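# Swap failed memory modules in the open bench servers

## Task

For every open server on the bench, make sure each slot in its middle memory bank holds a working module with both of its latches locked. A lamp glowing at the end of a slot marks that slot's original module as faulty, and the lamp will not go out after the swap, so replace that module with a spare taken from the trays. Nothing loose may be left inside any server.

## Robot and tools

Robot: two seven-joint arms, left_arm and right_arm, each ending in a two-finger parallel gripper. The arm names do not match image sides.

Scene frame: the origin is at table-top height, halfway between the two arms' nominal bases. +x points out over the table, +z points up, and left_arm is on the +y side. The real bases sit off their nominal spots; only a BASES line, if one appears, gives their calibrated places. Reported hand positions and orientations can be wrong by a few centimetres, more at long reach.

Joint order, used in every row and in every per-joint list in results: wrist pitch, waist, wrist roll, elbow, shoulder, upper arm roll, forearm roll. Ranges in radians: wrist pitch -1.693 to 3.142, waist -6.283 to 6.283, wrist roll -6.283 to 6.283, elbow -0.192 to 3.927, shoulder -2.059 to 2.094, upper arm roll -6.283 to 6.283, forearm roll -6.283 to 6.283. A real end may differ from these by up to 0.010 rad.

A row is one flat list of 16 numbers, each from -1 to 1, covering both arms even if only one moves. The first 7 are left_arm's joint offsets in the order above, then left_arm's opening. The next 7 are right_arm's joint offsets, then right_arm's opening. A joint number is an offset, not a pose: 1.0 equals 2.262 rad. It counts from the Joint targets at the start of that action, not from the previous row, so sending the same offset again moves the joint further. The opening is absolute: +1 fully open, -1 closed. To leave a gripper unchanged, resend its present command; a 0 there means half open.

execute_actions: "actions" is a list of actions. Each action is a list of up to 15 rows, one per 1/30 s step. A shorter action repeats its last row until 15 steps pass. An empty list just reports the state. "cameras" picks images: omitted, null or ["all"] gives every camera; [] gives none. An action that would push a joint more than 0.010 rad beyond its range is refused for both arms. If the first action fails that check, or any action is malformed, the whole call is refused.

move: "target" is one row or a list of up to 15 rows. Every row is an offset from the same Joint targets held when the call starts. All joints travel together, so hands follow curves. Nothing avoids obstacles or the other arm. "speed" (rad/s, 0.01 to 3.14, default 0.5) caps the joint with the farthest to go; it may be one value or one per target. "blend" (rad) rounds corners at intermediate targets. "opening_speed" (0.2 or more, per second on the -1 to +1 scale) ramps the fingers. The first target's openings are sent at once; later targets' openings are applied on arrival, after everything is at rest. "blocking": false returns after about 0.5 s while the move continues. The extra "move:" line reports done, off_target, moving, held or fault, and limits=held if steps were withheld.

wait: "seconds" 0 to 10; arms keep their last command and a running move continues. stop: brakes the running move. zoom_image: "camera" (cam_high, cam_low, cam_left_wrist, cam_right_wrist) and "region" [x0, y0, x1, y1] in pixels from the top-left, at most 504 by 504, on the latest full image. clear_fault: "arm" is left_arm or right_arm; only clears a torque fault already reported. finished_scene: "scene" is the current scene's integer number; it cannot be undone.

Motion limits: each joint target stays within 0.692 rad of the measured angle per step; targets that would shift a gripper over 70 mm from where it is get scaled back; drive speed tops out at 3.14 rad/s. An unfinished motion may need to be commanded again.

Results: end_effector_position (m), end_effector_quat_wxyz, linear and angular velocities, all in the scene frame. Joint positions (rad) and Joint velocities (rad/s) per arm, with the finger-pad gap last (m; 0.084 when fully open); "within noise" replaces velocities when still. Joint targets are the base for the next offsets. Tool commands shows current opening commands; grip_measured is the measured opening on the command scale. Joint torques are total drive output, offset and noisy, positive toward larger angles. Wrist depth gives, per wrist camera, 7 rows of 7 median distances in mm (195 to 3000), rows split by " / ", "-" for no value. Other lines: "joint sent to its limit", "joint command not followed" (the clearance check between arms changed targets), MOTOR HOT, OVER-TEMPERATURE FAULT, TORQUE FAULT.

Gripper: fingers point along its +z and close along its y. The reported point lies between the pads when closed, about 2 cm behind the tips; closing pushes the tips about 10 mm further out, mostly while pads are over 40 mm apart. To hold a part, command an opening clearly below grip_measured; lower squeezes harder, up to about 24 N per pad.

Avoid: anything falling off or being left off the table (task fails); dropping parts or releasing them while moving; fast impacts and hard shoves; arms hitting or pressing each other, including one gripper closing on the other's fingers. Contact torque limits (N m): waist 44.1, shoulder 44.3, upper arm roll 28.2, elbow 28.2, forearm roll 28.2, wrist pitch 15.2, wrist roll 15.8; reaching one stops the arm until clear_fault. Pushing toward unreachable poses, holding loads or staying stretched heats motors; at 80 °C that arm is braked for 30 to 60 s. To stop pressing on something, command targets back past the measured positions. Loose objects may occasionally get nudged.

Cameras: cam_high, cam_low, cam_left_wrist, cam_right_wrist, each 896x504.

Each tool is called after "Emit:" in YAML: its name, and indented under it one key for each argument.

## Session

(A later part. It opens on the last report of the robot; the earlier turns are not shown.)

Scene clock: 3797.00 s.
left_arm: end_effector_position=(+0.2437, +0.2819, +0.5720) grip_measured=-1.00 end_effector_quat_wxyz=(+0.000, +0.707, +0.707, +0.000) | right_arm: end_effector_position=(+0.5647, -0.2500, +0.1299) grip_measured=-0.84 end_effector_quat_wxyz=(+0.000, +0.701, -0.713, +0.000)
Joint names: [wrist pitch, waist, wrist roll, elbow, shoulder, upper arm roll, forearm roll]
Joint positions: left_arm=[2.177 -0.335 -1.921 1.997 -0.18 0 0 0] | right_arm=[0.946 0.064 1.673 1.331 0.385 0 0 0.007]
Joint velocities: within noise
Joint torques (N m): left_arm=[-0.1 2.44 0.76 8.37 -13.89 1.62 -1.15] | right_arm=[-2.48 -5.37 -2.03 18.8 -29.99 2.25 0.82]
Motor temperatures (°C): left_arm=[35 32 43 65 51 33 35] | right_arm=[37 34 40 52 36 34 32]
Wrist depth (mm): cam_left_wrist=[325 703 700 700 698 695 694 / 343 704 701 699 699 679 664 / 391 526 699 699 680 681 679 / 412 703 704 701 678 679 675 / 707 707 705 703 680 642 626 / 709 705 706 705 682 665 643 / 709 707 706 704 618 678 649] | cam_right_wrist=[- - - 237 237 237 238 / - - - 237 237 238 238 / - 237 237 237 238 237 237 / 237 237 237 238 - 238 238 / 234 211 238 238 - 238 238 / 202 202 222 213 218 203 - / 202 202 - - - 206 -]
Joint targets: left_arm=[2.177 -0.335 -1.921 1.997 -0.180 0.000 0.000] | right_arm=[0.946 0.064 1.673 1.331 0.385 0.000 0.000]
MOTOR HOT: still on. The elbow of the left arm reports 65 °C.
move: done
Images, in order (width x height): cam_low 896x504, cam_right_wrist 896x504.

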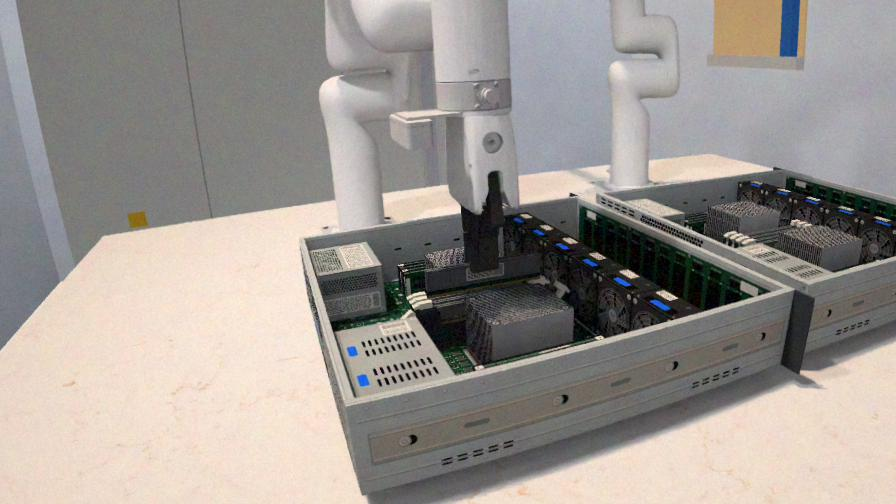

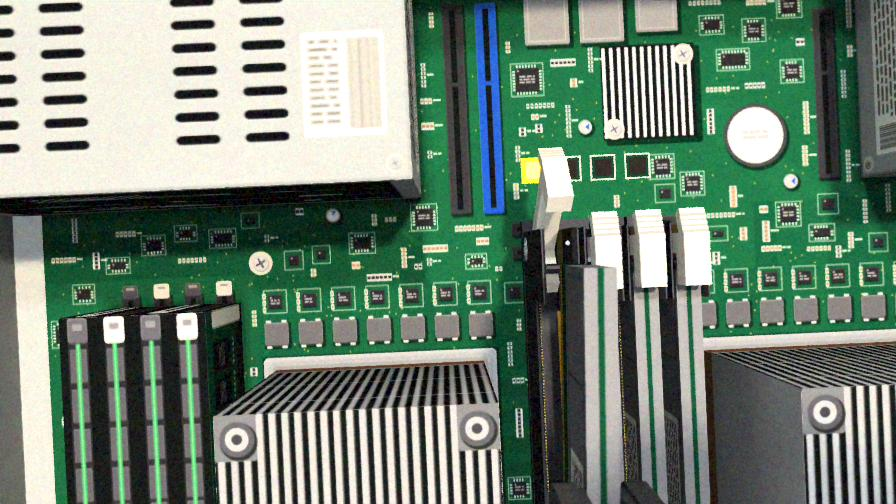

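Emit:
zoom_image:
  camera: "cam_right_wrist"
  region: [520, 215, 620, 290]

Emit:
zoom_image:
  camera: "cam_right_wrist"
  region: [520, 290, 640, 380]

Scaled by 5.040.

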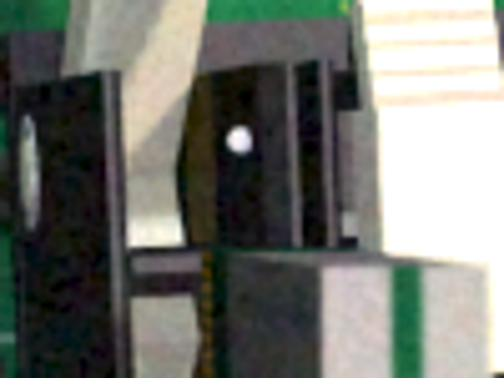

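Scaled by 4.200.

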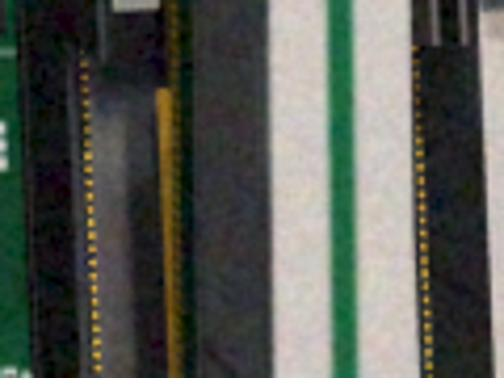

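Emit:
zoom_image:
  camera: "cam_right_wrist"
  region: [520, 270, 720, 380]

Emit:
zoom_image:
  camera: "cam_right_wrist"
  region: [520, 390, 720, 500]

Scaled by 2.520.

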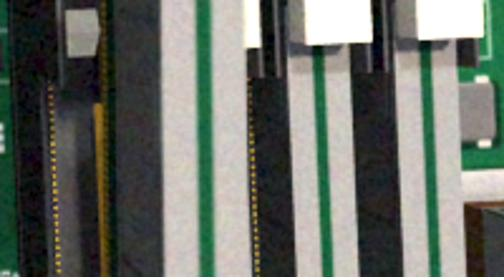

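Scaled by 2.520.

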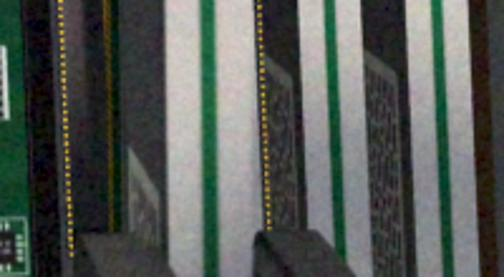

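Emit:
move:
  target: [0, 0, 0, 0, 0, 0, 0, -1, 0, 0, -0.013263, 0, 0, 0, 0, -1]
  speed: 0.1
  cameras: ["cam_right_wrist"]

Emit:
zoom_image:
  camera: "cam_right_wrist"
  region: [520, 200, 720, 310]

Emit:
zoom_image:
  camera: "cam_right_wrist"
  region: [520, 390, 720, 500]

Scene clock: 4179.43 s.
left_arm: end_effector_position=(+0.2436, +0.2819, +0.5721) grip_measured=-1.00 end_effector_quat_wxyz=(+0.000, +0.707, +0.707, +0.000) | right_arm: end_effector_position=(+0.5647, -0.2500, +0.1299) grip_measured=-0.84 end_effector_quat_wxyz=(+0.000, +0.712, -0.702, +0.000)
Joint names: [wrist pitch, waist, wrist roll, elbow, shoulder, upper arm roll, forearm roll]
Joint positions: left_arm=[2.177 -0.335 -1.921 1.997 -0.18 0 0 0] | right_arm=[0.946 0.064 1.643 1.331 0.385 0 0 0.007]
Joint velocities: within noise
Joint torques (N m): left_arm=[-0.45 2.29 0.76 8.53 -13.4 1.57 -1.16] | right_arm=[-2.23 -4.69 -1.96 20 -30.29 2.34 0.8]
Motor temperatures (°C): left_arm=[33 32 43 59 46 33 35] | right_arm=[37 34 40 50 35 34 32]
Wrist depth (mm): cam_left_wrist=[325 702 701 701 697 695 695 / 343 702 703 700 698 679 663 / 392 525 703 700 680 680 678 / 411 703 706 704 680 677 678 / 707 706 702 702 678 642 625 / 710 707 705 703 682 665 643 / 710 706 706 706 618 679 650] | cam_right_wrist=[- - - 237 237 237 238 / - - - 237 237 238 238 / 233 236 237 237 238 238 238 / 237 237 237 238 - 238 238 / 202 207 237 237 208 238 238 / 202 202 209 207 - 204 197 / 202 202 - - - 205 -]
Joint targets: left_arm=[2.177 -0.335 -1.921 1.997 -0.180 0.000 0.000] | right_arm=[0.946 0.064 1.643 1.331 0.385 0.000 0.000]
MOTOR HOT: cleared for the motors of the left arm.
move: done
Images, in order (width x height): cam_right_wrist 896x504.

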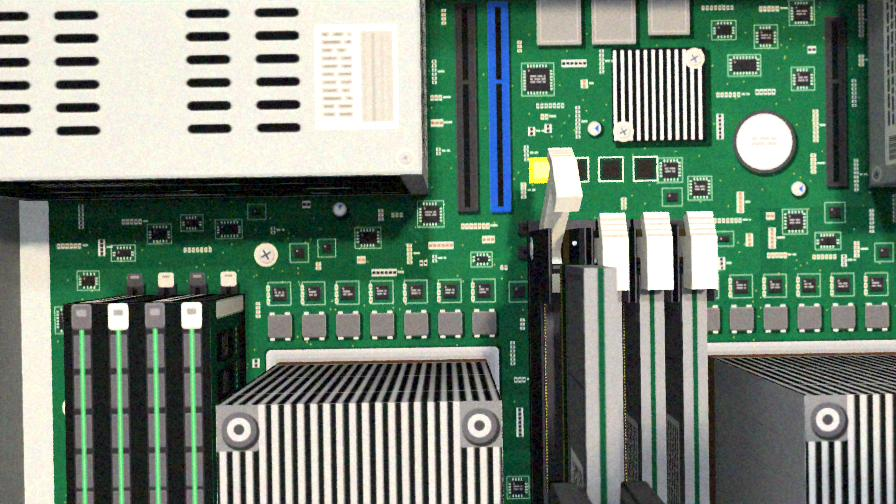

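Scaled by 2.520.

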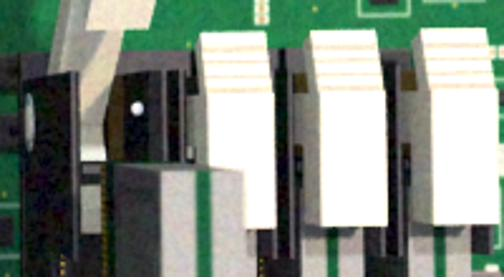

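Scaled by 2.520.

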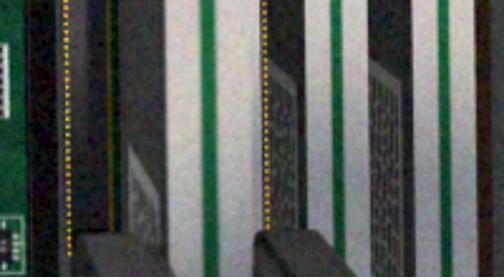

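Emit:
move:
  target: [0, 0, 0, 0, 0, 0, 0, -1, -0.016583, 0.002202, 0, -0.008412, 0.008171, 0, 0, -1]
  speed: 0.06
  cameras: ["cam_right_wrist"]

Emit:
zoom_image:
  camera: "cam_right_wrist"
  region: [530, 180, 730, 290]

Emit:
zoom_image:
  camera: "cam_right_wrist"
  region: [530, 390, 730, 500]

Scene clock: 4294.73 s.
left_arm: end_effector_position=(+0.2436, +0.2819, +0.5721) grip_measured=-1.00 end_effector_quat_wxyz=(+0.000, +0.707, +0.707, +0.000) | right_arm: end_effector_position=(+0.5637, -0.2473, +0.1150) grip_measured=-0.84 end_effector_quat_wxyz=(+0.000, +0.713, -0.701, +0.000)
Joint names: [wrist pitch, waist, wrist roll, elbow, shoulder, upper arm roll, forearm roll]
Joint positions: left_arm=[2.177 -0.335 -1.921 1.997 -0.18 0 0 0] | right_arm=[0.908 0.069 1.643 1.312 0.403 0 0 0.007]
Joint velocities: within noise
Joint torques (N m): left_arm=[-0.65 2.26 0.85 8.51 -12.59 1.52 -0.98] | right_arm=[-2.62 5.3 -1.97 18.43 -30.28 2.2 0.92]
Motor temperatures (°C): left_arm=[33 32 43 59 46 33 35] | right_arm=[37 34 40 52 35 34 32]
Wrist depth (mm): cam_left_wrist=[325 704 702 699 698 697 696 / 342 704 701 699 699 682 666 / 391 526 704 703 682 680 678 / 411 704 705 702 681 678 676 / 708 705 704 702 677 643 624 / 708 708 704 703 680 665 644 / 710 708 704 704 617 680 649] | cam_right_wrist=[- - - 222 223 223 223 / - - - 222 222 223 223 / 222 222 222 222 222 223 223 / 222 222 222 222 - - 223 / - 222 223 223 - 223 223 / - - - - - 223 - / - - - - - 223 -]
Joint targets: left_arm=[2.177 -0.335 -1.921 1.997 -0.180 0.000 0.000] | right_arm=[0.908 0.069 1.643 1.312 0.403 0.000 0.000]
move: done
Images, in order (width x height): cam_right_wrist 896x504.

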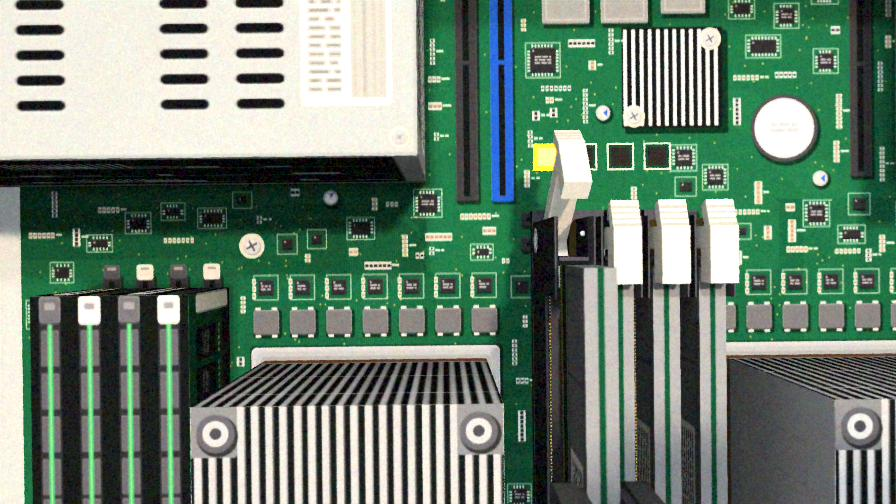

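Scaled by 2.520.

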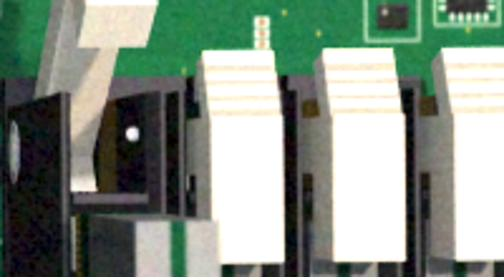

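Scaled by 2.520.

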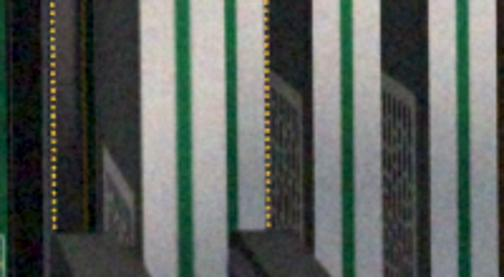

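Emit:
move:
  target: [0, 0, 0, 0, 0, 0, 0, -1, -0.010971, 0.000360, 0.000355, -0.005175, 0.005796, 0, 0, -1]
  speed: 0.04
  cameras: ["cam_right_wrist"]

Emit:
zoom_image:
  camera: "cam_right_wrist"
  region: [540, 180, 740, 290]

Emit:
zoom_image:
  camera: "cam_right_wrist"
  region: [540, 390, 740, 500]

Scene clock: 4391.90 s.
left_arm: end_effector_position=(+0.2436, +0.2819, +0.5721) grip_measured=-1.00 end_effector_quat_wxyz=(+0.000, +0.707, +0.707, +0.000) | right_arm: end_effector_position=(+0.5631, -0.2468, +0.1050) grip_measured=-0.84 end_effector_quat_wxyz=(+0.000, +0.713, -0.701, +0.000)
Joint names: [wrist pitch, waist, wrist roll, elbow, shoulder, upper arm roll, forearm roll]
Joint positions: left_arm=[2.177 -0.335 -1.921 1.997 -0.18 0 0 0] | right_arm=[0.883 0.07 1.643 1.3 0.416 0 0 0.007]
Joint velocities: within noise
Joint torques (N m): left_arm=[-1.01 2.29 0.78 8.51 -12.26 1.49 -0.99] | right_arm=[-2.15 4.1 2 17.83 -29.77 -2.97 0.75]
Motor temperatures (°C): left_arm=[33 32 43 58 45 33 35] | right_arm=[37 34 40 50 35 34 32]
Wrist depth (mm): cam_left_wrist=[325 703 701 699 698 698 694 / 343 703 703 701 698 679 664 / 391 525 705 702 682 679 678 / 412 703 704 700 680 679 678 / 708 708 704 701 677 643 624 / 708 706 705 703 681 665 645 / 709 707 706 703 617 679 650] | cam_right_wrist=[- - - 212 212 212 213 / - - - 212 212 212 213 / 212 212 212 212 213 213 213 / 212 212 212 213 - - 213 / - 212 212 213 - - 213 / - - - - - - - / - - - - - - -]
Joint targets: left_arm=[2.177 -0.335 -1.921 1.997 -0.180 0.000 0.000] | right_arm=[0.883 0.070 1.643 1.300 0.416 0.000 0.000]
move: done
Images, in order (width x height): cam_right_wrist 896x504.

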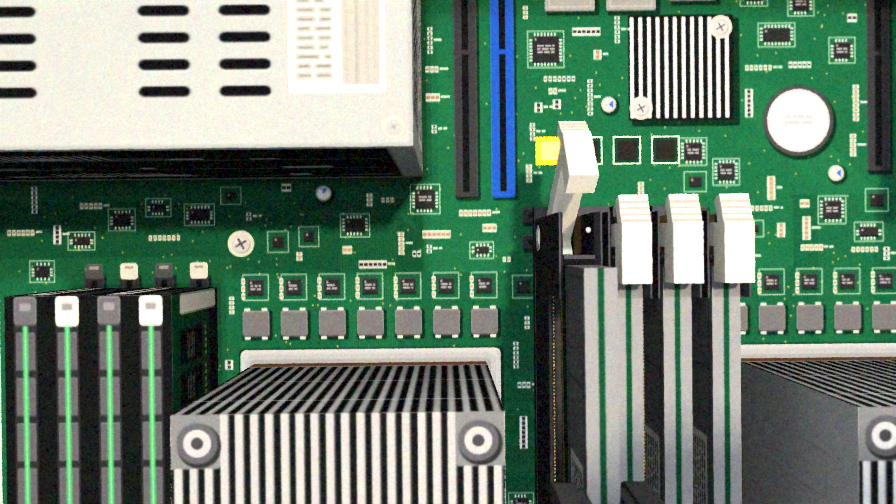

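Scaled by 2.520.

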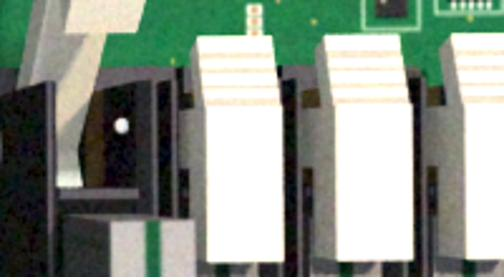

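Scaled by 2.520.

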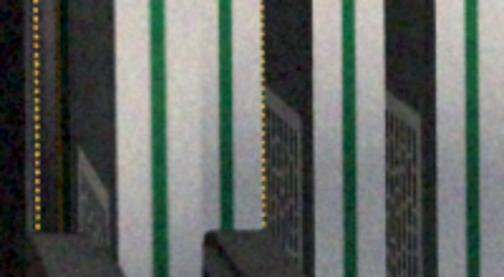

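Emit:
move:
  target: [0, 0, 0, 0, 0, 0, 0, -1, -0.010460, 0, 0, -0.003594, 0.006867, 0, 0, -1]
  speed: 0.015
  cameras: ["cam_right_wrist"]

Emit:
zoom_image:
  camera: "cam_right_wrist"
  region: [540, 180, 740, 290]

Emit:
zoom_image:
  camera: "cam_right_wrist"
  region: [540, 390, 740, 500]

Scene clock: 4424.60 s.
left_arm: end_effector_position=(+0.2436, +0.2819, +0.5721) grip_measured=-1.00 end_effector_quat_wxyz=(+0.000, +0.707, +0.707, +0.000) | right_arm: end_effector_position=(+0.5631, -0.2468, +0.0950) grip_measured=-0.84 end_effector_quat_wxyz=(+0.000, +0.713, -0.701, +0.000)
Joint names: [wrist pitch, waist, wrist roll, elbow, shoulder, upper arm roll, forearm roll]
Joint positions: left_arm=[2.177 -0.335 -1.921 1.997 -0.18 0 0 0] | right_arm=[0.86 0.07 1.643 1.292 0.432 0 0 0.007]
Joint velocities: within noise
Joint torques (N m): left_arm=[-1.25 2.51 0.83 8.6 -11.56 1.49 -0.91] | right_arm=[-2.14 0.39 1.83 17.35 -29.99 -5.65 0.76]
Motor temperatures (°C): left_arm=[33 32 43 58 45 33 35] | right_arm=[37 34 40 50 35 35 32]
Wrist depth (mm): cam_left_wrist=[325 703 702 700 697 697 696 / 343 702 702 700 698 681 665 / 392 526 703 702 680 679 677 / 411 699 705 702 680 679 677 / 709 707 705 701 677 640 625 / 707 706 706 704 679 664 642 / 709 708 704 704 617 680 651] | cam_right_wrist=[- - - 202 202 202 203 / - - - 202 202 203 203 / 202 202 202 202 203 203 203 / 202 202 202 203 - - 203 / - 202 202 203 - - 203 / - - - - - - - / - - - - - - -]
Joint targets: left_arm=[2.177 -0.335 -1.921 1.997 -0.180 0.000 0.000] | right_arm=[0.860 0.070 1.643 1.292 0.432 0.000 0.000]
move: done
Images, in order (width x height): cam_right_wrist 896x504.

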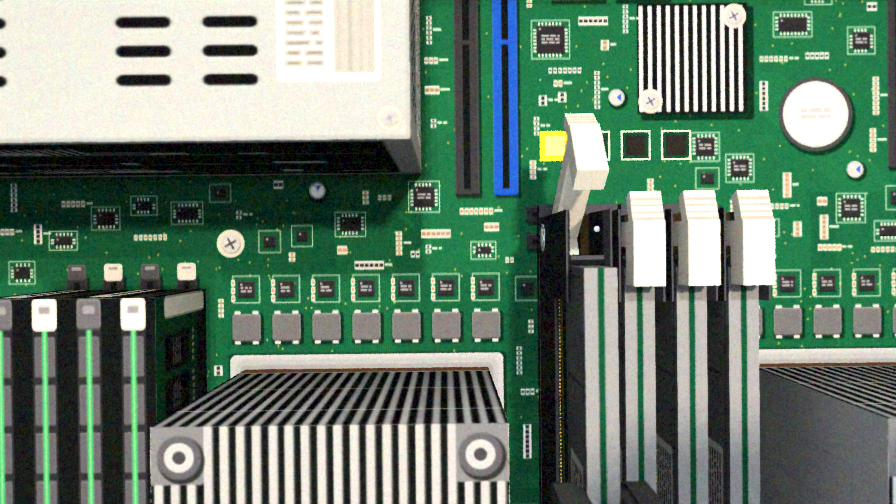

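Scaled by 2.520.

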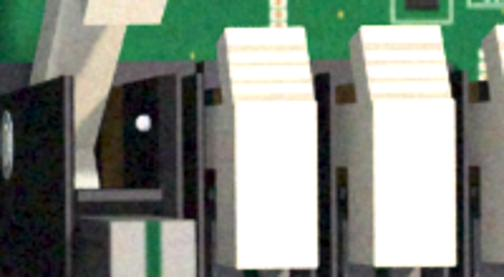

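Scaled by 2.520.

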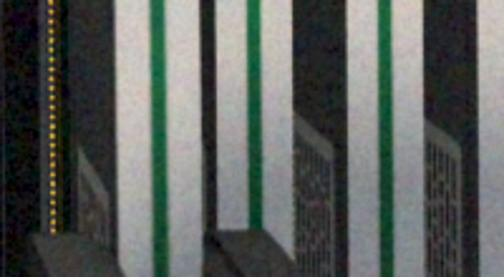

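Emit:
move:
  target: [0, 0, 0, 0, 0, 0, 0, -1, -0.004164, 0, 0, -0.001332, 0.002832, 0, 0, -1]
  speed: 0.012
  cameras: []

Emit:
move:
  target: [0, 0, 0, 0, 0, 0, 0, -1, -0.002082, 0, 0, -0.000666, 0.001416, 0, 0, -1]
  speed: 0.012
  cameras: ["cam_right_wrist"]

Emit:
zoom_image:
  camera: "cam_right_wrist"
  region: [540, 180, 740, 290]

Scene clock: 4442.10 s.
left_arm: end_effector_position=(+0.2436, +0.2819, +0.5721) grip_measured=-1.00 end_effector_quat_wxyz=(+0.000, +0.707, +0.707, +0.000) | right_arm: end_effector_position=(+0.5631, -0.2468, +0.0910) grip_measured=-0.84 end_effector_quat_wxyz=(+0.000, +0.713, -0.701, +0.000)
Joint names: [wrist pitch, waist, wrist roll, elbow, shoulder, upper arm roll, forearm roll]
Joint positions: left_arm=[2.177 -0.335 -1.921 1.997 -0.18 0 0 0] | right_arm=[0.85 0.07 1.643 1.289 0.438 0 0 0.007]
Joint velocities: within noise
Joint torques (N m): left_arm=[-1.53 2.49 0.83 8.5 -11.02 1.51 -0.83] | right_arm=[-2.36 -2.86 1.69 16.77 -30.05 -5.12 0.84]
Motor temperatures (°C): left_arm=[34 32 43 58 45 33 35] | right_arm=[37 34 40 49 35 35 32]
Wrist depth (mm): cam_left_wrist=[325 703 702 698 699 697 694 / 343 704 702 698 699 679 666 / 392 525 701 701 680 680 676 / 412 701 705 703 679 679 675 / 709 706 702 703 678 643 625 / 709 708 704 704 681 664 642 / 710 707 706 705 615 679 651] | cam_right_wrist=[- - - 198 198 198 198 / - - - 198 198 198 199 / 198 198 198 198 199 199 199 / 198 198 199 198 - - 199 / - 198 199 199 - - 199 / - - - - - - - / - - - - - - -]
Joint targets: left_arm=[2.177 -0.335 -1.921 1.997 -0.180 0.000 0.000] | right_arm=[0.850 0.070 1.643 1.289 0.438 0.000 0.000]
move: done
No camera images: "cameras" was empty.

Scene clock: 4442.80 s.
left_arm: end_effector_position=(+0.2436, +0.2819, +0.5721) grip_measured=-1.00 end_effector_quat_wxyz=(+0.000, +0.707, +0.707, +0.000) | right_arm: end_effector_position=(+0.5631, -0.2468, +0.0890) grip_measured=-0.84 end_effector_quat_wxyz=(+0.000, +0.713, -0.701, +0.000)
Joint names: [wrist pitch, waist, wrist roll, elbow, shoulder, upper arm roll, forearm roll]
Joint positions: left_arm=[2.177 -0.335 -1.921 1.997 -0.18 0 0 0] | right_arm=[0.846 0.07 1.643 1.287 0.441 0 0 0.007]
Joint velocities: within noise
Joint torques (N m): left_arm=[-1.55 2.36 0.84 8.54 -10.75 1.45 -0.67] | right_arm=[-2.34 -3.4 1.74 16.76 -29.3 -4.95 0.78]
Motor temperatures (°C): left_arm=[34 32 43 58 45 33 35] | right_arm=[37 34 40 49 35 35 32]
Wrist depth (mm): cam_left_wrist=[325 702 703 700 698 697 695 / 343 703 704 700 698 679 663 / 392 527 704 702 680 679 680 / 412 703 703 701 679 678 677 / 709 706 706 700 679 644 625 / 709 705 706 702 681 665 642 / 711 708 705 705 618 680 649] | cam_right_wrist=[- - - 196 196 197 197 / - - - 196 197 196 197 / 196 196 197 196 197 197 197 / 196 196 196 196 - - 197 / - 196 196 197 - - 197 / - - - - - - - / - - - - - - -]
Joint targets: left_arm=[2.177 -0.335 -1.921 1.997 -0.180 0.000 0.000] | right_arm=[0.846 0.070 1.643 1.287 0.442 0.000 0.000]
move: done
Images, in order (width x height): cam_right_wrist 896x504.

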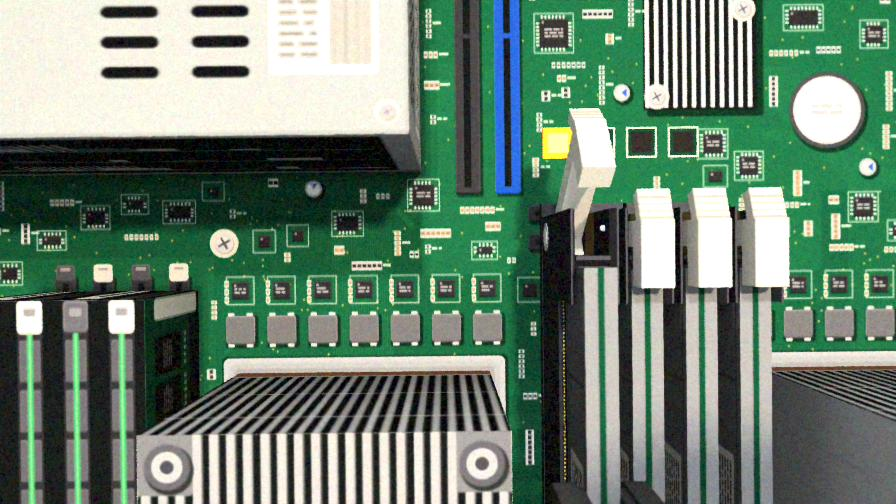

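Scaled by 2.520.

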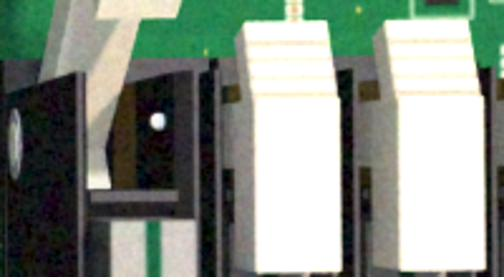

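Emit:
move:
  target: [0, 0, 0, 0, 0, 0, 0, -1, -0.001041, 0, 0, -0.000333, 0.000708, 0, 0, -1]
  speed: 0.01
  cameras: []

Emit:
move:
  target: [0, 0, 0, 0, 0, 0, 0, -1, -0.001041, 0, 0, -0.000333, 0.000708, 0, 0, -1]
  speed: 0.01
  cameras: ["cam_right_wrist"]

Emit:
zoom_image:
  camera: "cam_right_wrist"
  region: [540, 180, 740, 290]

Scene clock: 4452.37 s.
left_arm: end_effector_position=(+0.2436, +0.2819, +0.5721) grip_measured=-1.00 end_effector_quat_wxyz=(+0.000, +0.707, +0.707, +0.000) | right_arm: end_effector_position=(+0.5631, -0.2469, +0.0880) grip_measured=-0.84 end_effector_quat_wxyz=(+0.000, +0.713, -0.701, +0.000)
Joint names: [wrist pitch, waist, wrist roll, elbow, shoulder, upper arm roll, forearm roll]
Joint positions: left_arm=[2.177 -0.335 -1.921 1.997 -0.18 0 0 0] | right_arm=[0.843 0.07 1.643 1.287 0.443 0 0 0.007]
Joint velocities: within noise
Joint torques (N m): left_arm=[-1.79 2.29 0.74 8.38 -10.32 1.46 -0.71] | right_arm=[-2.08 -5.61 1.6 15.21 -28.02 -4.55 0.96]
Motor temperatures (°C): left_arm=[34 32 43 58 45 33 35] | right_arm=[37 34 40 49 35 35 32]
Wrist depth (mm): cam_left_wrist=[325 702 701 699 699 696 695 / 343 704 702 700 698 678 665 / 392 526 704 702 681 680 678 / 412 701 703 700 681 678 678 / 706 705 703 704 677 642 625 / 708 708 706 705 680 664 644 / 710 708 708 704 617 679 649] | cam_right_wrist=[- - - - - 195 195 / - - - - 195 196 196 / - - - 195 196 196 196 / - - 196 195 - - 196 / - - 196 195 - - 196 / - - - - - - - / - - - - - - -]
Joint targets: left_arm=[2.177 -0.335 -1.921 1.997 -0.180 0.000 0.000] | right_arm=[0.843 0.070 1.643 1.287 0.443 0.000 0.000]
move: done
No camera images: "cameras" was empty.

Scene clock: 4453.07 s.
left_arm: end_effector_position=(+0.2436, +0.2819, +0.5721) grip_measured=-1.00 end_effector_quat_wxyz=(+0.000, +0.707, +0.707, +0.000) | right_arm: end_effector_position=(+0.5631, -0.2469, +0.0871) grip_measured=-0.84 end_effector_quat_wxyz=(+0.000, +0.713, -0.701, +0.000)
Joint names: [wrist pitch, waist, wrist roll, elbow, shoulder, upper arm roll, forearm roll]
Joint positions: left_arm=[2.177 -0.335 -1.921 1.997 -0.18 0 0 0] | right_arm=[0.841 0.07 1.643 1.286 0.444 0 0 0.007]
Joint velocities: within noise
Joint torques (N m): left_arm=[-1.8 2.46 0.82 8.48 -10.34 1.53 -0.69] | right_arm=[-2.97 -5.66 1.66 8.24 -10.71 -4.27 0.82]
Motor temperatures (°C): left_arm=[34 32 43 58 45 33 35] | right_arm=[37 34 40 49 35 35 32]
Wrist depth (mm): cam_left_wrist=[325 703 702 699 699 695 696 / 343 706 701 701 699 679 664 / 392 526 702 701 680 682 677 / 412 702 704 700 678 678 674 / 706 707 703 702 680 642 626 / 710 706 705 703 683 664 644 / 707 709 708 705 618 682 650] | cam_right_wrist=[- - - - - - - / - - - - - - - / - - - - - - 195 / - - - - - - 196 / - - - - - - 196 / - - - - - - - / - - - - - - -]
Joint targets: left_arm=[2.177 -0.335 -1.921 1.997 -0.180 0.000 0.000] | right_arm=[0.841 0.070 1.643 1.286 0.445 0.000 0.000]
move: done
Images, in order (width x height): cam_right_wrist 896x504.

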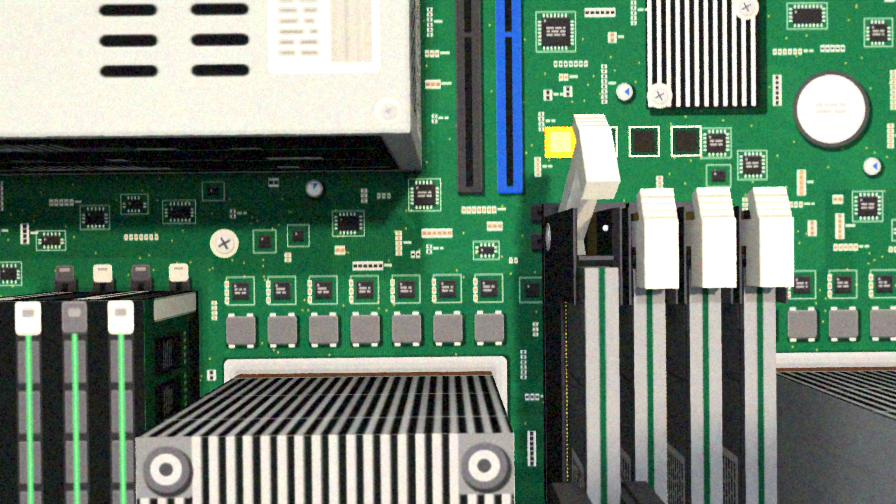

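Scaled by 2.520.

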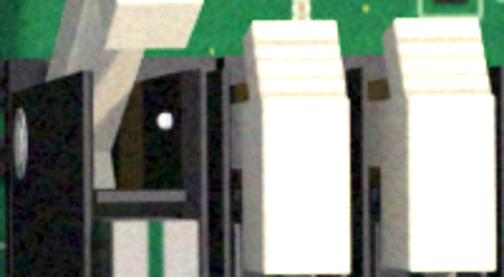

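Emit:
move:
  target: [0, 0, 0, 0, 0, 0, 0, -1, 0.000520, 0, 0, 0.000166, -0.000354, 0, 0, -1]
  speed: 0.01
  cameras: []

Emit:
move:
  target: [0, 0, 0, 0, 0, 0, 0, -1, 0, 0, 0, 0, 0, 0, 0, -0.70]
  opening_speed: 0.25
  cameras: []

Emit:
move:
  target: [0, 0, 0, 0, 0, 0, 0, -1, 0.008328, 0, 0, 0.002664, -0.005664, 0, 0, -0.70]
  speed: 0.02
  cameras: ["cam_right_wrist"]

Scene clock: 4468.80 s.
left_arm: end_effector_position=(+0.2436, +0.2819, +0.5721) grip_measured=-1.00 end_effector_quat_wxyz=(+0.000, +0.707, +0.707, +0.000) | right_arm: end_effector_position=(+0.5630, -0.2469, +0.0873) grip_measured=-0.84 end_effector_quat_wxyz=(+0.000, +0.713, -0.701, +0.000)
Joint names: [wrist pitch, waist, wrist roll, elbow, shoulder, upper arm roll, forearm roll]
Joint positions: left_arm=[2.177 -0.335 -1.921 1.997 -0.18 0 0 0] | right_arm=[0.842 0.07 1.643 1.286 0.444 0 0 0.007]
Joint velocities: within noise
Joint torques (N m): left_arm=[-2.11 2.41 0.81 8.44 -9.87 1.41 -0.69] | right_arm=[0.13 -4.44 1.52 11.59 -27.71 -3.9 0.93]
Motor temperatures (°C): left_arm=[34 32 43 58 45 33 35] | right_arm=[37 34 40 46 34 35 32]
Wrist depth (mm): cam_left_wrist=[325 701 699 701 698 695 693 / 343 702 701 701 698 678 665 / 392 525 701 702 680 681 676 / 412 703 701 699 680 678 679 / 707 707 704 702 679 644 625 / 710 708 704 702 681 665 642 / 709 708 704 704 615 680 649] | cam_right_wrist=[- - - - - - - / - - - - - - 196 / - - - - - - 196 / - - - - - - 195 / - - - 195 - - 196 / - - - - - - - / - - - - - - -]
Joint targets: left_arm=[2.177 -0.335 -1.921 1.997 -0.180 0.000 0.000] | right_arm=[0.842 0.070 1.643 1.286 0.444 0.000 0.000]
move: done
No camera images: "cameras" was empty.

Scene clock: 4470.23 s.
left_arm: end_effector_position=(+0.2436, +0.2819, +0.5721) grip_measured=-1.00 end_effector_quat_wxyz=(+0.000, +0.707, +0.707, +0.000) | right_arm: end_effector_position=(+0.5631, -0.2469, +0.0875) grip_measured=-0.72 end_effector_quat_wxyz=(+0.000, +0.713, -0.701, +0.000)
Joint names: [wrist pitch, waist, wrist roll, elbow, shoulder, upper arm roll, forearm roll]
Joint positions: left_arm=[2.177 -0.335 -1.921 1.997 -0.18 0 0 0] | right_arm=[0.842 0.07 1.643 1.286 0.444 0 0 0.012]
Joint velocities: within noise
Joint torques (N m): left_arm=[-2.11 2.6 0.76 8.53 -9.8 1.49 -0.51] | right_arm=[-0.31 -4.19 1.5 9.23 -27.11 -3.65 0.94]
Motor temperatures (°C): left_arm=[34 32 43 58 45 33 35] | right_arm=[37 34 40 46 34 35 32]
Wrist depth (mm): cam_left_wrist=[325 701 703 698 697 696 694 / 343 704 704 700 701 679 666 / 392 526 702 702 681 679 677 / 412 702 703 700 678 678 675 / 707 704 703 700 679 643 626 / 709 709 706 703 681 665 642 / 709 709 705 705 619 679 649] | cam_right_wrist=[- - - - - - 195 / - - - - - 195 196 / - - - 195 - 195 196 / - - 195 195 - - 196 / - 195 196 195 - - 196 / - - - - - - - / - - - - - - -]
Joint targets: left_arm=[2.177 -0.335 -1.921 1.997 -0.180 0.000 0.000] | right_arm=[0.842 0.070 1.643 1.286 0.444 0.000 0.000]
move: done
No camera images: "cameras" was empty.

Scene clock: 4471.47 s.
left_arm: end_effector_position=(+0.2436, +0.2819, +0.5721) grip_measured=-1.00 end_effector_quat_wxyz=(+0.000, +0.707, +0.707, +0.000) | right_arm: end_effector_position=(+0.5631, -0.2469, +0.0954) grip_measured=-0.72 end_effector_quat_wxyz=(+0.000, +0.713, -0.701, +0.000)
Joint names: [wrist pitch, waist, wrist roll, elbow, shoulder, upper arm roll, forearm roll]
Joint positions: left_arm=[2.177 -0.335 -1.921 1.997 -0.18 0 0 0] | right_arm=[0.861 0.07 1.643 1.292 0.431 0 0 0.012]
Joint velocities: within noise
Joint torques (N m): left_arm=[-2.14 2.35 0.84 8.52 -9.45 1.59 -0.7] | right_arm=[-0.76 -3.68 1.51 22.25 -44.34 -3.46 0.9]
Motor temperatures (°C): left_arm=[34 32 43 58 45 33 35] | right_arm=[37 34 40 46 35 35 32]
Wrist depth (mm): cam_left_wrist=[325 702 700 699 699 697 693 / 343 701 703 702 698 679 665 / 392 526 704 701 681 681 678 / 411 703 701 703 679 678 677 / 707 705 704 704 679 644 625 / 708 707 703 705 680 665 643 / 710 708 707 705 618 680 650] | cam_right_wrist=[- - - 203 202 203 203 / - - - 202 202 203 203 / 202 202 202 203 202 203 203 / 202 202 203 202 - - 203 / - 203 203 203 - - 203 / - - - - - - - / - - - - - - -]
Joint targets: left_arm=[2.177 -0.335 -1.921 1.997 -0.180 0.000 0.000] | right_arm=[0.861 0.070 1.643 1.292 0.431 0.000 0.000]
move: done
Images, in order (width x height): cam_right_wrist 896x504.

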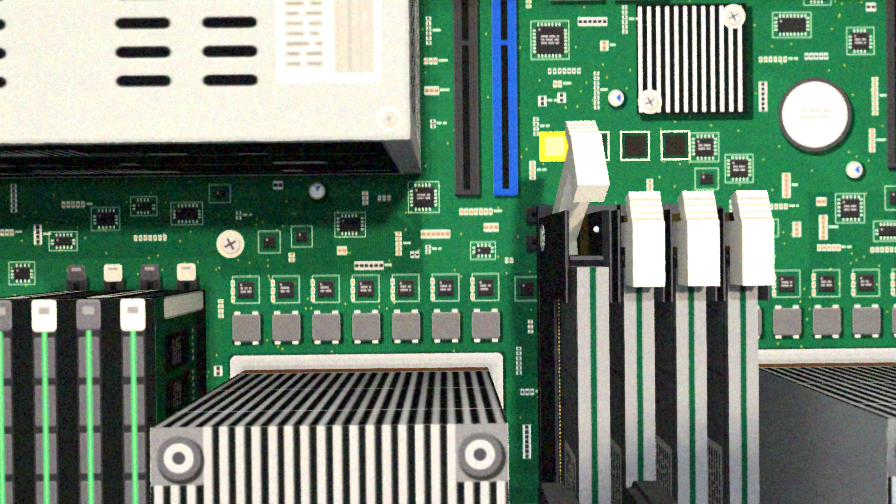

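Emit:
move:
  target: [0, 0, 0, 0, 0, 0, 0, -1, 0.020665, 0.001897, 0.001897, 0.007918, -0.012747, 0, 0, -0.70]
  speed: 0.06
  cameras: []

Emit:
move:
  target: [0, 0, 0, 0, 0, 0, 0, -1, 0, 0, 0, 0, 0, 0, 0, -1]
  opening_speed: 0.5
  cameras: []

Emit:
move:
  target: [0, 0, 0, 0, 0, 0, 0, -1, -0.015790, 0, 0, -0.005828, 0.009961, 0, 0, -1]
  speed: 0.03
  cameras: ["cam_right_wrist"]

Scene clock: 4520.17 s.
left_arm: end_effector_position=(+0.2436, +0.2819, +0.5721) grip_measured=-1.00 end_effector_quat_wxyz=(+0.000, +0.707, +0.707, +0.000) | right_arm: end_effector_position=(+0.5631, -0.2445, +0.1148) grip_measured=-0.72 end_effector_quat_wxyz=(+0.000, +0.713, -0.701, +0.000)
Joint names: [wrist pitch, waist, wrist roll, elbow, shoulder, upper arm roll, forearm roll]
Joint positions: left_arm=[2.177 -0.335 -1.921 1.997 -0.18 0 0 0] | right_arm=[0.908 0.075 1.648 1.31 0.402 0 0 0.012]
Joint velocities: within noise
Joint torques (N m): left_arm=[-2.1 2.48 0.79 8.59 -8.89 1.55 -0.43] | right_arm=[-0.71 5.15 2.09 22.77 -43.97 -2.85 0.87]
Motor temperatures (°C): left_arm=[35 32 43 58 45 33 35] | right_arm=[36 34 40 51 36 34 32]
Wrist depth (mm): cam_left_wrist=[325 702 702 700 697 695 693 / 343 702 701 699 698 678 665 / 392 525 704 701 681 678 678 / 411 699 704 702 682 680 677 / 709 706 704 703 679 644 624 / 710 707 704 704 679 665 644 / 710 708 707 705 617 679 649] | cam_right_wrist=[- - - 222 222 222 222 / - - - 222 222 222 223 / 222 222 222 222 222 223 223 / 221 222 222 222 - - 223 / - 222 222 222 - 223 223 / - - - - - 222 - / - - - - - 223 -]
Joint targets: left_arm=[2.177 -0.335 -1.921 1.997 -0.180 0.000 0.000] | right_arm=[0.908 0.075 1.648 1.310 0.402 0.000 0.000]
move: done
No camera images: "cameras" was empty.

Scene clock: 4521.00 s.
left_arm: end_effector_position=(+0.2436, +0.2819, +0.5721) grip_measured=-1.00 end_effector_quat_wxyz=(+0.000, +0.707, +0.707, +0.000) | right_arm: end_effector_position=(+0.5631, -0.2445, +0.1149) grip_measured=-1.00 end_effector_quat_wxyz=(+0.000, +0.713, -0.701, +0.000)
Joint names: [wrist pitch, waist, wrist roll, elbow, shoulder, upper arm roll, forearm roll]
Joint positions: left_arm=[2.177 -0.335 -1.921 1.997 -0.18 0 0 0] | right_arm=[0.908 0.075 1.648 1.31 0.402 0 0 0]
Joint velocities: within noise
Joint torques (N m): left_arm=[-2.15 2.35 0.77 8.51 -8.96 1.53 -0.36] | right_arm=[-0.67 5.06 2 22.4 -43.87 -2.73 0.84]
Motor temperatures (°C): left_arm=[35 32 43 58 45 33 35] | right_arm=[36 34 40 52 36 34 32]
Wrist depth (mm): cam_left_wrist=[325 702 702 701 697 695 694 / 343 702 701 701 700 678 664 / 392 527 702 703 682 680 679 / 412 701 704 701 679 679 678 / 706 706 704 701 678 643 626 / 709 707 704 705 680 666 643 / 708 708 704 704 617 679 650] | cam_right_wrist=[- - - 222 222 222 223 / - - - 222 222 222 222 / 222 221 222 222 222 223 223 / 222 222 222 222 - - 223 / - 222 222 222 - 223 223 / - - - - - 222 - / - - - - - 223 -]
Joint targets: left_arm=[2.177 -0.335 -1.921 1.997 -0.180 0.000 0.000] | right_arm=[0.908 0.075 1.648 1.310 0.402 0.000 0.000]
move: done
No camera images: "cameras" was empty.

Scene clock: 4522.50 s.
left_arm: end_effector_position=(+0.2436, +0.2819, +0.5721) grip_measured=-1.00 end_effector_quat_wxyz=(+0.000, +0.707, +0.707, +0.000) | right_arm: end_effector_position=(+0.5631, -0.2445, +0.1000) grip_measured=-1.00 end_effector_quat_wxyz=(+0.000, +0.713, -0.701, +0.000)
Joint names: [wrist pitch, waist, wrist roll, elbow, shoulder, upper arm roll, forearm roll]
Joint positions: left_arm=[2.177 -0.335 -1.921 1.997 -0.18 0 0 0] | right_arm=[0.872 0.075 1.648 1.297 0.425 0 0 0]
Joint velocities: within noise
Joint torques (N m): left_arm=[-2.11 2.72 0.7 8.43 -8.64 1.62 -0.3] | right_arm=[-2.59 5.12 1.96 18.14 -30.33 -2.47 0.84]
Motor temperatures (°C): left_arm=[35 32 43 58 45 33 35] | right_arm=[36 34 40 51 36 34 32]
Wrist depth (mm): cam_left_wrist=[325 703 703 701 697 697 697 / 343 703 702 701 698 680 665 / 392 527 702 701 679 678 679 / 412 702 703 702 679 678 676 / 708 709 705 700 678 643 624 / 708 705 706 704 683 663 642 / 709 709 705 703 618 683 650] | cam_right_wrist=[- - - 207 207 207 208 / - - - 207 207 207 208 / 207 207 207 207 207 207 208 / 207 207 207 207 - - 208 / - 207 207 208 - - 208 / - - - - - - - / - - - - - - -]
Joint targets: left_arm=[2.177 -0.335 -1.921 1.997 -0.180 0.000 0.000] | right_arm=[0.872 0.075 1.648 1.297 0.425 0.000 0.000]
move: done
Images, in order (width x height): cam_right_wrist 896x504.

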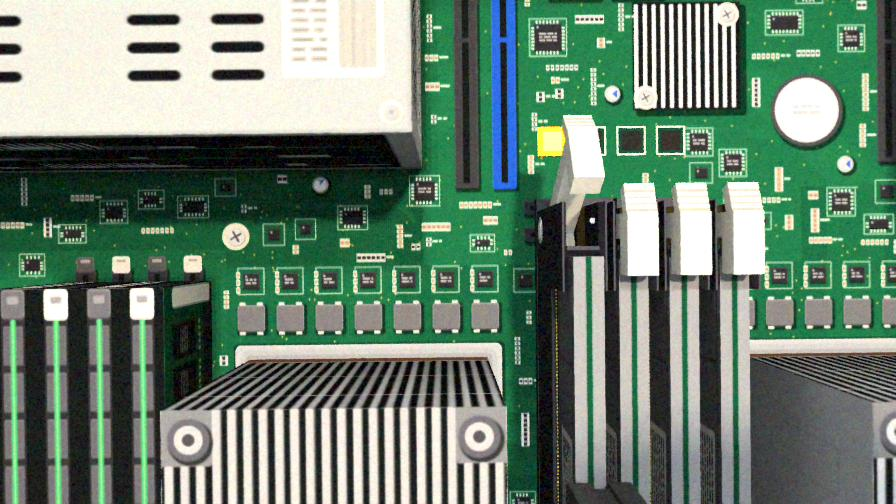

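Emit:
move:
  target: [0, 0, 0, 0, 0, 0, 0, -1, -0.004164, 0, 0, -0.001332, 0.002832, 0, 0, -1]
  speed: 0.015
  cameras: []

Emit:
move:
  target: [0, 0, 0, 0, 0, 0, 0, -1, -0.001041, 0, 0, -0.000333, 0.000708, 0, 0, -1]
  speed: 0.008
  cameras: []

Emit:
move:
  target: [0, 0, 0, 0, 0, 0, 0, -1, -0.001041, 0, 0, -0.000333, 0.000708, 0, 0, -1]
  speed: 0.008
  cameras: []

Emit:
move:
  target: [0, 0, 0, 0, 0, 0, 0, -1, -0.001041, 0, 0, -0.000333, 0.000708, 0, 0, -1]
  speed: 0.008
  cameras: ["cam_right_wrist"]

Scene clock: 4538.93 s.
left_arm: end_effector_position=(+0.2436, +0.2819, +0.5721) grip_measured=-1.00 end_effector_quat_wxyz=(+0.000, +0.707, +0.707, +0.000) | right_arm: end_effector_position=(+0.5632, -0.2444, +0.0960) grip_measured=-1.00 end_effector_quat_wxyz=(+0.000, +0.713, -0.701, +0.000)
Joint names: [wrist pitch, waist, wrist roll, elbow, shoulder, upper arm roll, forearm roll]
Joint positions: left_arm=[2.177 -0.335 -1.921 1.997 -0.18 0 0 0] | right_arm=[0.863 0.075 1.648 1.294 0.431 0 0 0]
Joint velocities: within noise
Joint torques (N m): left_arm=[-2.1 2.36 0.77 8.43 -8.26 1.56 -0.36] | right_arm=[-2.54 4.87 1.92 17.86 -30.47 -2.04 0.91]
Motor temperatures (°C): left_arm=[35 32 43 58 45 33 35] | right_arm=[37 34 40 51 36 34 32]
Wrist depth (mm): cam_left_wrist=[325 701 701 698 699 695 694 / 343 702 702 701 696 678 665 / 391 525 704 701 681 679 677 / 412 700 703 701 680 677 675 / 707 707 705 702 679 644 624 / 708 708 705 703 681 665 643 / 711 707 707 704 619 680 651] | cam_right_wrist=[- - - 203 203 203 203 / - - - 203 203 204 204 / 203 203 203 203 204 203 204 / 203 203 203 204 - - 204 / - 203 204 204 - - 204 / - - - - - - - / - - - - - - -]
Joint targets: left_arm=[2.177 -0.335 -1.921 1.997 -0.180 0.000 0.000] | right_arm=[0.862 0.075 1.648 1.294 0.431 0.000 0.000]
move: done
No camera images: "cameras" was empty.

speed must be a number from 0.01 to 3.14 (rad/s); nothing of the call was run

not run: a call was refused earlier in this reply.

not run: a call was refused earlier in this reply.

Emit:
move:
  target: [0, 0, 0, 0, 0, 0, 0, -1, -0.001041, 0, 0, -0.000333, 0.000708, 0, 0, -1]
  speed: 0.01
  cameras: []

Emit:
move:
  target: [0, 0, 0, 0, 0, 0, 0, -1, -0.001041, 0, 0, -0.000333, 0.000708, 0, 0, -1]
  speed: 0.01
  cameras: []

Emit:
move:
  target: [0, 0, 0, 0, 0, 0, 0, -1, -0.001041, 0, 0, -0.000333, 0.000708, 0, 0, -1]
  speed: 0.01
  cameras: ["cam_right_wrist"]

Scene clock: 4547.23 s.
left_arm: end_effector_position=(+0.2436, +0.2819, +0.5721) grip_measured=-1.00 end_effector_quat_wxyz=(+0.000, +0.707, +0.707, +0.000) | right_arm: end_effector_position=(+0.5632, -0.2444, +0.0950) grip_measured=-1.00 end_effector_quat_wxyz=(+0.000, +0.713, -0.701, +0.000)
Joint names: [wrist pitch, waist, wrist roll, elbow, shoulder, upper arm roll, forearm roll]
Joint positions: left_arm=[2.177 -0.335 -1.921 1.997 -0.18 0 0 0] | right_arm=[0.86 0.075 1.648 1.293 0.433 0 0 0]
Joint velocities: within noise
Joint torques (N m): left_arm=[-2.13 2.4 0.76 8.38 -8.04 1.5 -0.16] | right_arm=[-2.28 4.33 1.65 15.11 -25.52 -1.47 1]
Motor temperatures (°C): left_arm=[35 32 43 58 44 33 35] | right_arm=[37 34 40 50 36 34 32]
Wrist depth (mm): cam_left_wrist=[325 702 702 699 697 695 694 / 343 704 704 701 699 678 667 / 392 527 703 701 681 679 675 / 412 702 704 701 680 677 679 / 709 707 703 701 680 645 626 / 710 708 705 704 682 664 643 / 710 708 704 703 617 681 650] | cam_right_wrist=[- - - 202 202 202 203 / - - - 202 203 203 203 / 202 202 202 203 203 203 203 / 202 202 203 203 - - 203 / - 202 203 203 - - 203 / - - - - - - - / - - - - - - -]
Joint targets: left_arm=[2.177 -0.335 -1.921 1.997 -0.180 0.000 0.000] | right_arm=[0.860 0.075 1.648 1.293 0.433 0.000 0.000]
move: done
No camera images: "cameras" was empty.

Scene clock: 4547.93 s.
left_arm: end_effector_position=(+0.2436, +0.2819, +0.5721) grip_measured=-1.00 end_effector_quat_wxyz=(+0.000, +0.707, +0.707, +0.000) | right_arm: end_effector_position=(+0.5632, -0.2444, +0.0940) grip_measured=-1.00 end_effector_quat_wxyz=(+0.000, +0.713, -0.701, +0.000)
Joint names: [wrist pitch, waist, wrist roll, elbow, shoulder, upper arm roll, forearm roll]
Joint positions: left_arm=[2.177 -0.335 -1.921 1.997 -0.18 0 0 0] | right_arm=[0.858 0.075 1.648 1.293 0.434 0 0 0]
Joint velocities: within noise
Joint torques (N m): left_arm=[-2.1 2.43 0.81 8.44 -8.26 1.47 -0.24] | right_arm=[-2.47 4.35 1.67 11.5 -19.52 -1.34 1.01]
Motor temperatures (°C): left_arm=[35 32 43 58 44 33 35] | right_arm=[37 34 40 50 35 34 32]
Wrist depth (mm): cam_left_wrist=[325 702 701 698 698 696 695 / 343 704 700 702 700 679 664 / 392 526 701 701 682 682 677 / 412 702 701 702 680 677 676 / 707 706 705 701 679 645 627 / 708 708 705 702 682 663 641 / 708 708 707 704 616 681 650] | cam_right_wrist=[- - - 201 202 202 202 / - - - 202 202 202 202 / 201 202 202 202 202 202 202 / 202 202 202 202 - - 202 / - 202 202 202 - - 203 / - - - - - - - / - - - - - - -]
Joint targets: left_arm=[2.177 -0.335 -1.921 1.997 -0.180 0.000 0.000] | right_arm=[0.858 0.075 1.648 1.292 0.434 0.000 0.000]
move: done
No camera images: "cameras" was empty.

Scene clock: 4548.63 s.
left_arm: end_effector_position=(+0.2436, +0.2819, +0.5721) grip_measured=-1.00 end_effector_quat_wxyz=(+0.000, +0.707, +0.707, +0.000) | right_arm: end_effector_position=(+0.5632, -0.2444, +0.0930) grip_measured=-1.00 end_effector_quat_wxyz=(+0.000, +0.713, -0.701, +0.000)
Joint names: [wrist pitch, waist, wrist roll, elbow, shoulder, upper arm roll, forearm roll]
Joint positions: left_arm=[2.177 -0.335 -1.921 1.997 -0.18 0 0 0] | right_arm=[0.855 0.075 1.648 1.292 0.436 0 0 0]
Joint velocities: within noise
Joint torques (N m): left_arm=[-2.08 2.47 0.79 8.46 -8.28 1.62 -0.26] | right_arm=[-2.21 4.38 1.69 7.63 -11.75 -1.26 1.07]
Motor temperatures (°C): left_arm=[35 32 43 58 44 33 35] | right_arm=[37 34 40 50 35 34 32]
Wrist depth (mm): cam_left_wrist=[325 704 702 699 696 696 695 / 343 704 702 702 697 679 665 / 392 526 702 701 681 680 677 / 412 703 700 700 679 677 678 / 707 706 705 701 678 645 623 / 709 707 707 706 681 664 644 / 709 704 706 704 617 678 649] | cam_right_wrist=[- - - 201 201 201 201 / - - - 201 201 201 201 / 201 201 201 201 201 201 201 / 201 201 201 201 - - 201 / - 201 201 201 - - 202 / - - - - - - - / - - - - - - -]
Joint targets: left_arm=[2.177 -0.335 -1.921 1.997 -0.180 0.000 0.000] | right_arm=[0.855 0.075 1.648 1.292 0.436 0.000 0.000]
move: done
Images, in order (width x height): cam_right_wrist 896x504.

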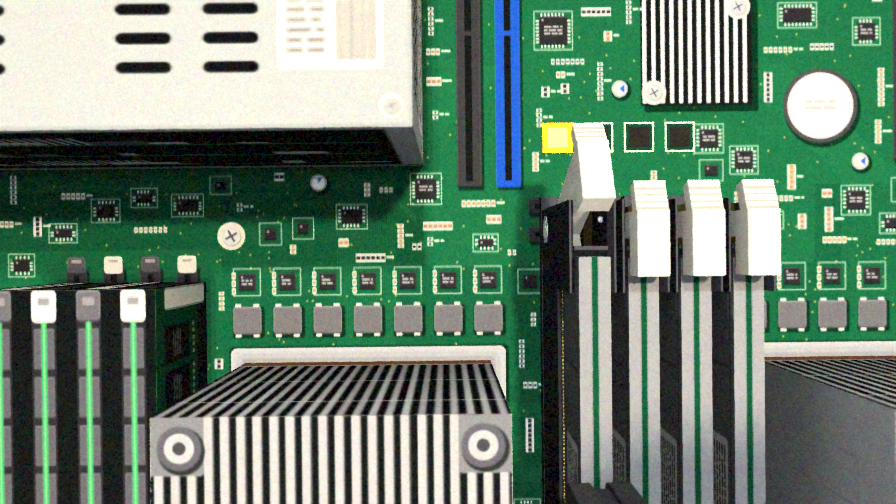

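Emit:
execute_actions:
  actions: []
  cameras: ["cam_right_wrist"]

Scene clock: 4578.87 s.
left_arm: end_effector_position=(+0.2436, +0.2819, +0.5721) grip_measured=-1.00 end_effector_quat_wxyz=(+0.000, +0.707, +0.707, +0.000) | right_arm: end_effector_position=(+0.5632, -0.2444, +0.0929) grip_measured=-1.00 end_effector_quat_wxyz=(+0.000, +0.713, -0.701, +0.000)
Joint names: [wrist pitch, waist, wrist roll, elbow, shoulder, upper arm roll, forearm roll]
Joint positions: left_arm=[2.177 -0.335 -1.921 1.997 -0.18 0 0 0] | right_arm=[0.855 0.075 1.648 1.292 0.436 0 0 0]
Joint velocities: within noise
Joint torques (N m): left_arm=[-2.1 2.21 0.74 8.35 -8.28 1.57 -0.09] | right_arm=[-0.17 4.16 1.58 7.02 -19.03 -0.73 0.92]
Motor temperatures (°C): left_arm=[35 32 43 57 44 33 35] | right_arm=[36 34 40 45 35 34 32]
Wrist depth (mm): cam_left_wrist=[325 702 701 701 698 694 695 / 344 704 704 701 700 677 666 / 391 526 701 701 682 680 678 / 412 702 705 703 679 679 676 / 707 706 705 702 678 643 626 / 708 708 705 702 682 665 643 / 709 706 706 703 616 680 650] | cam_right_wrist=[- - - 201 201 201 201 / - - - 201 201 201 201 / 201 201 201 201 201 201 201 / 201 201 201 201 - - 201 / - 201 201 201 - - 201 / - - - - - - - / - - - - - - -]
Joint targets: left_arm=[2.177 -0.335 -1.921 1.997 -0.180 0.000 0.000] | right_arm=[0.855 0.075 1.648 1.292 0.436 0.000 0.000]
Tool commands: left_gripper/opening=-1.0 right_gripper/opening=-1.0
Images, in order (width x height): cam_right_wrist 896x504.

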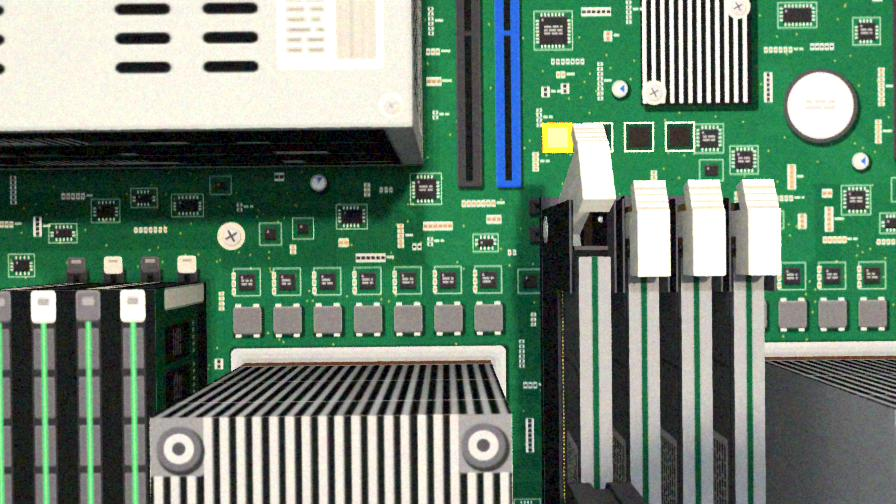

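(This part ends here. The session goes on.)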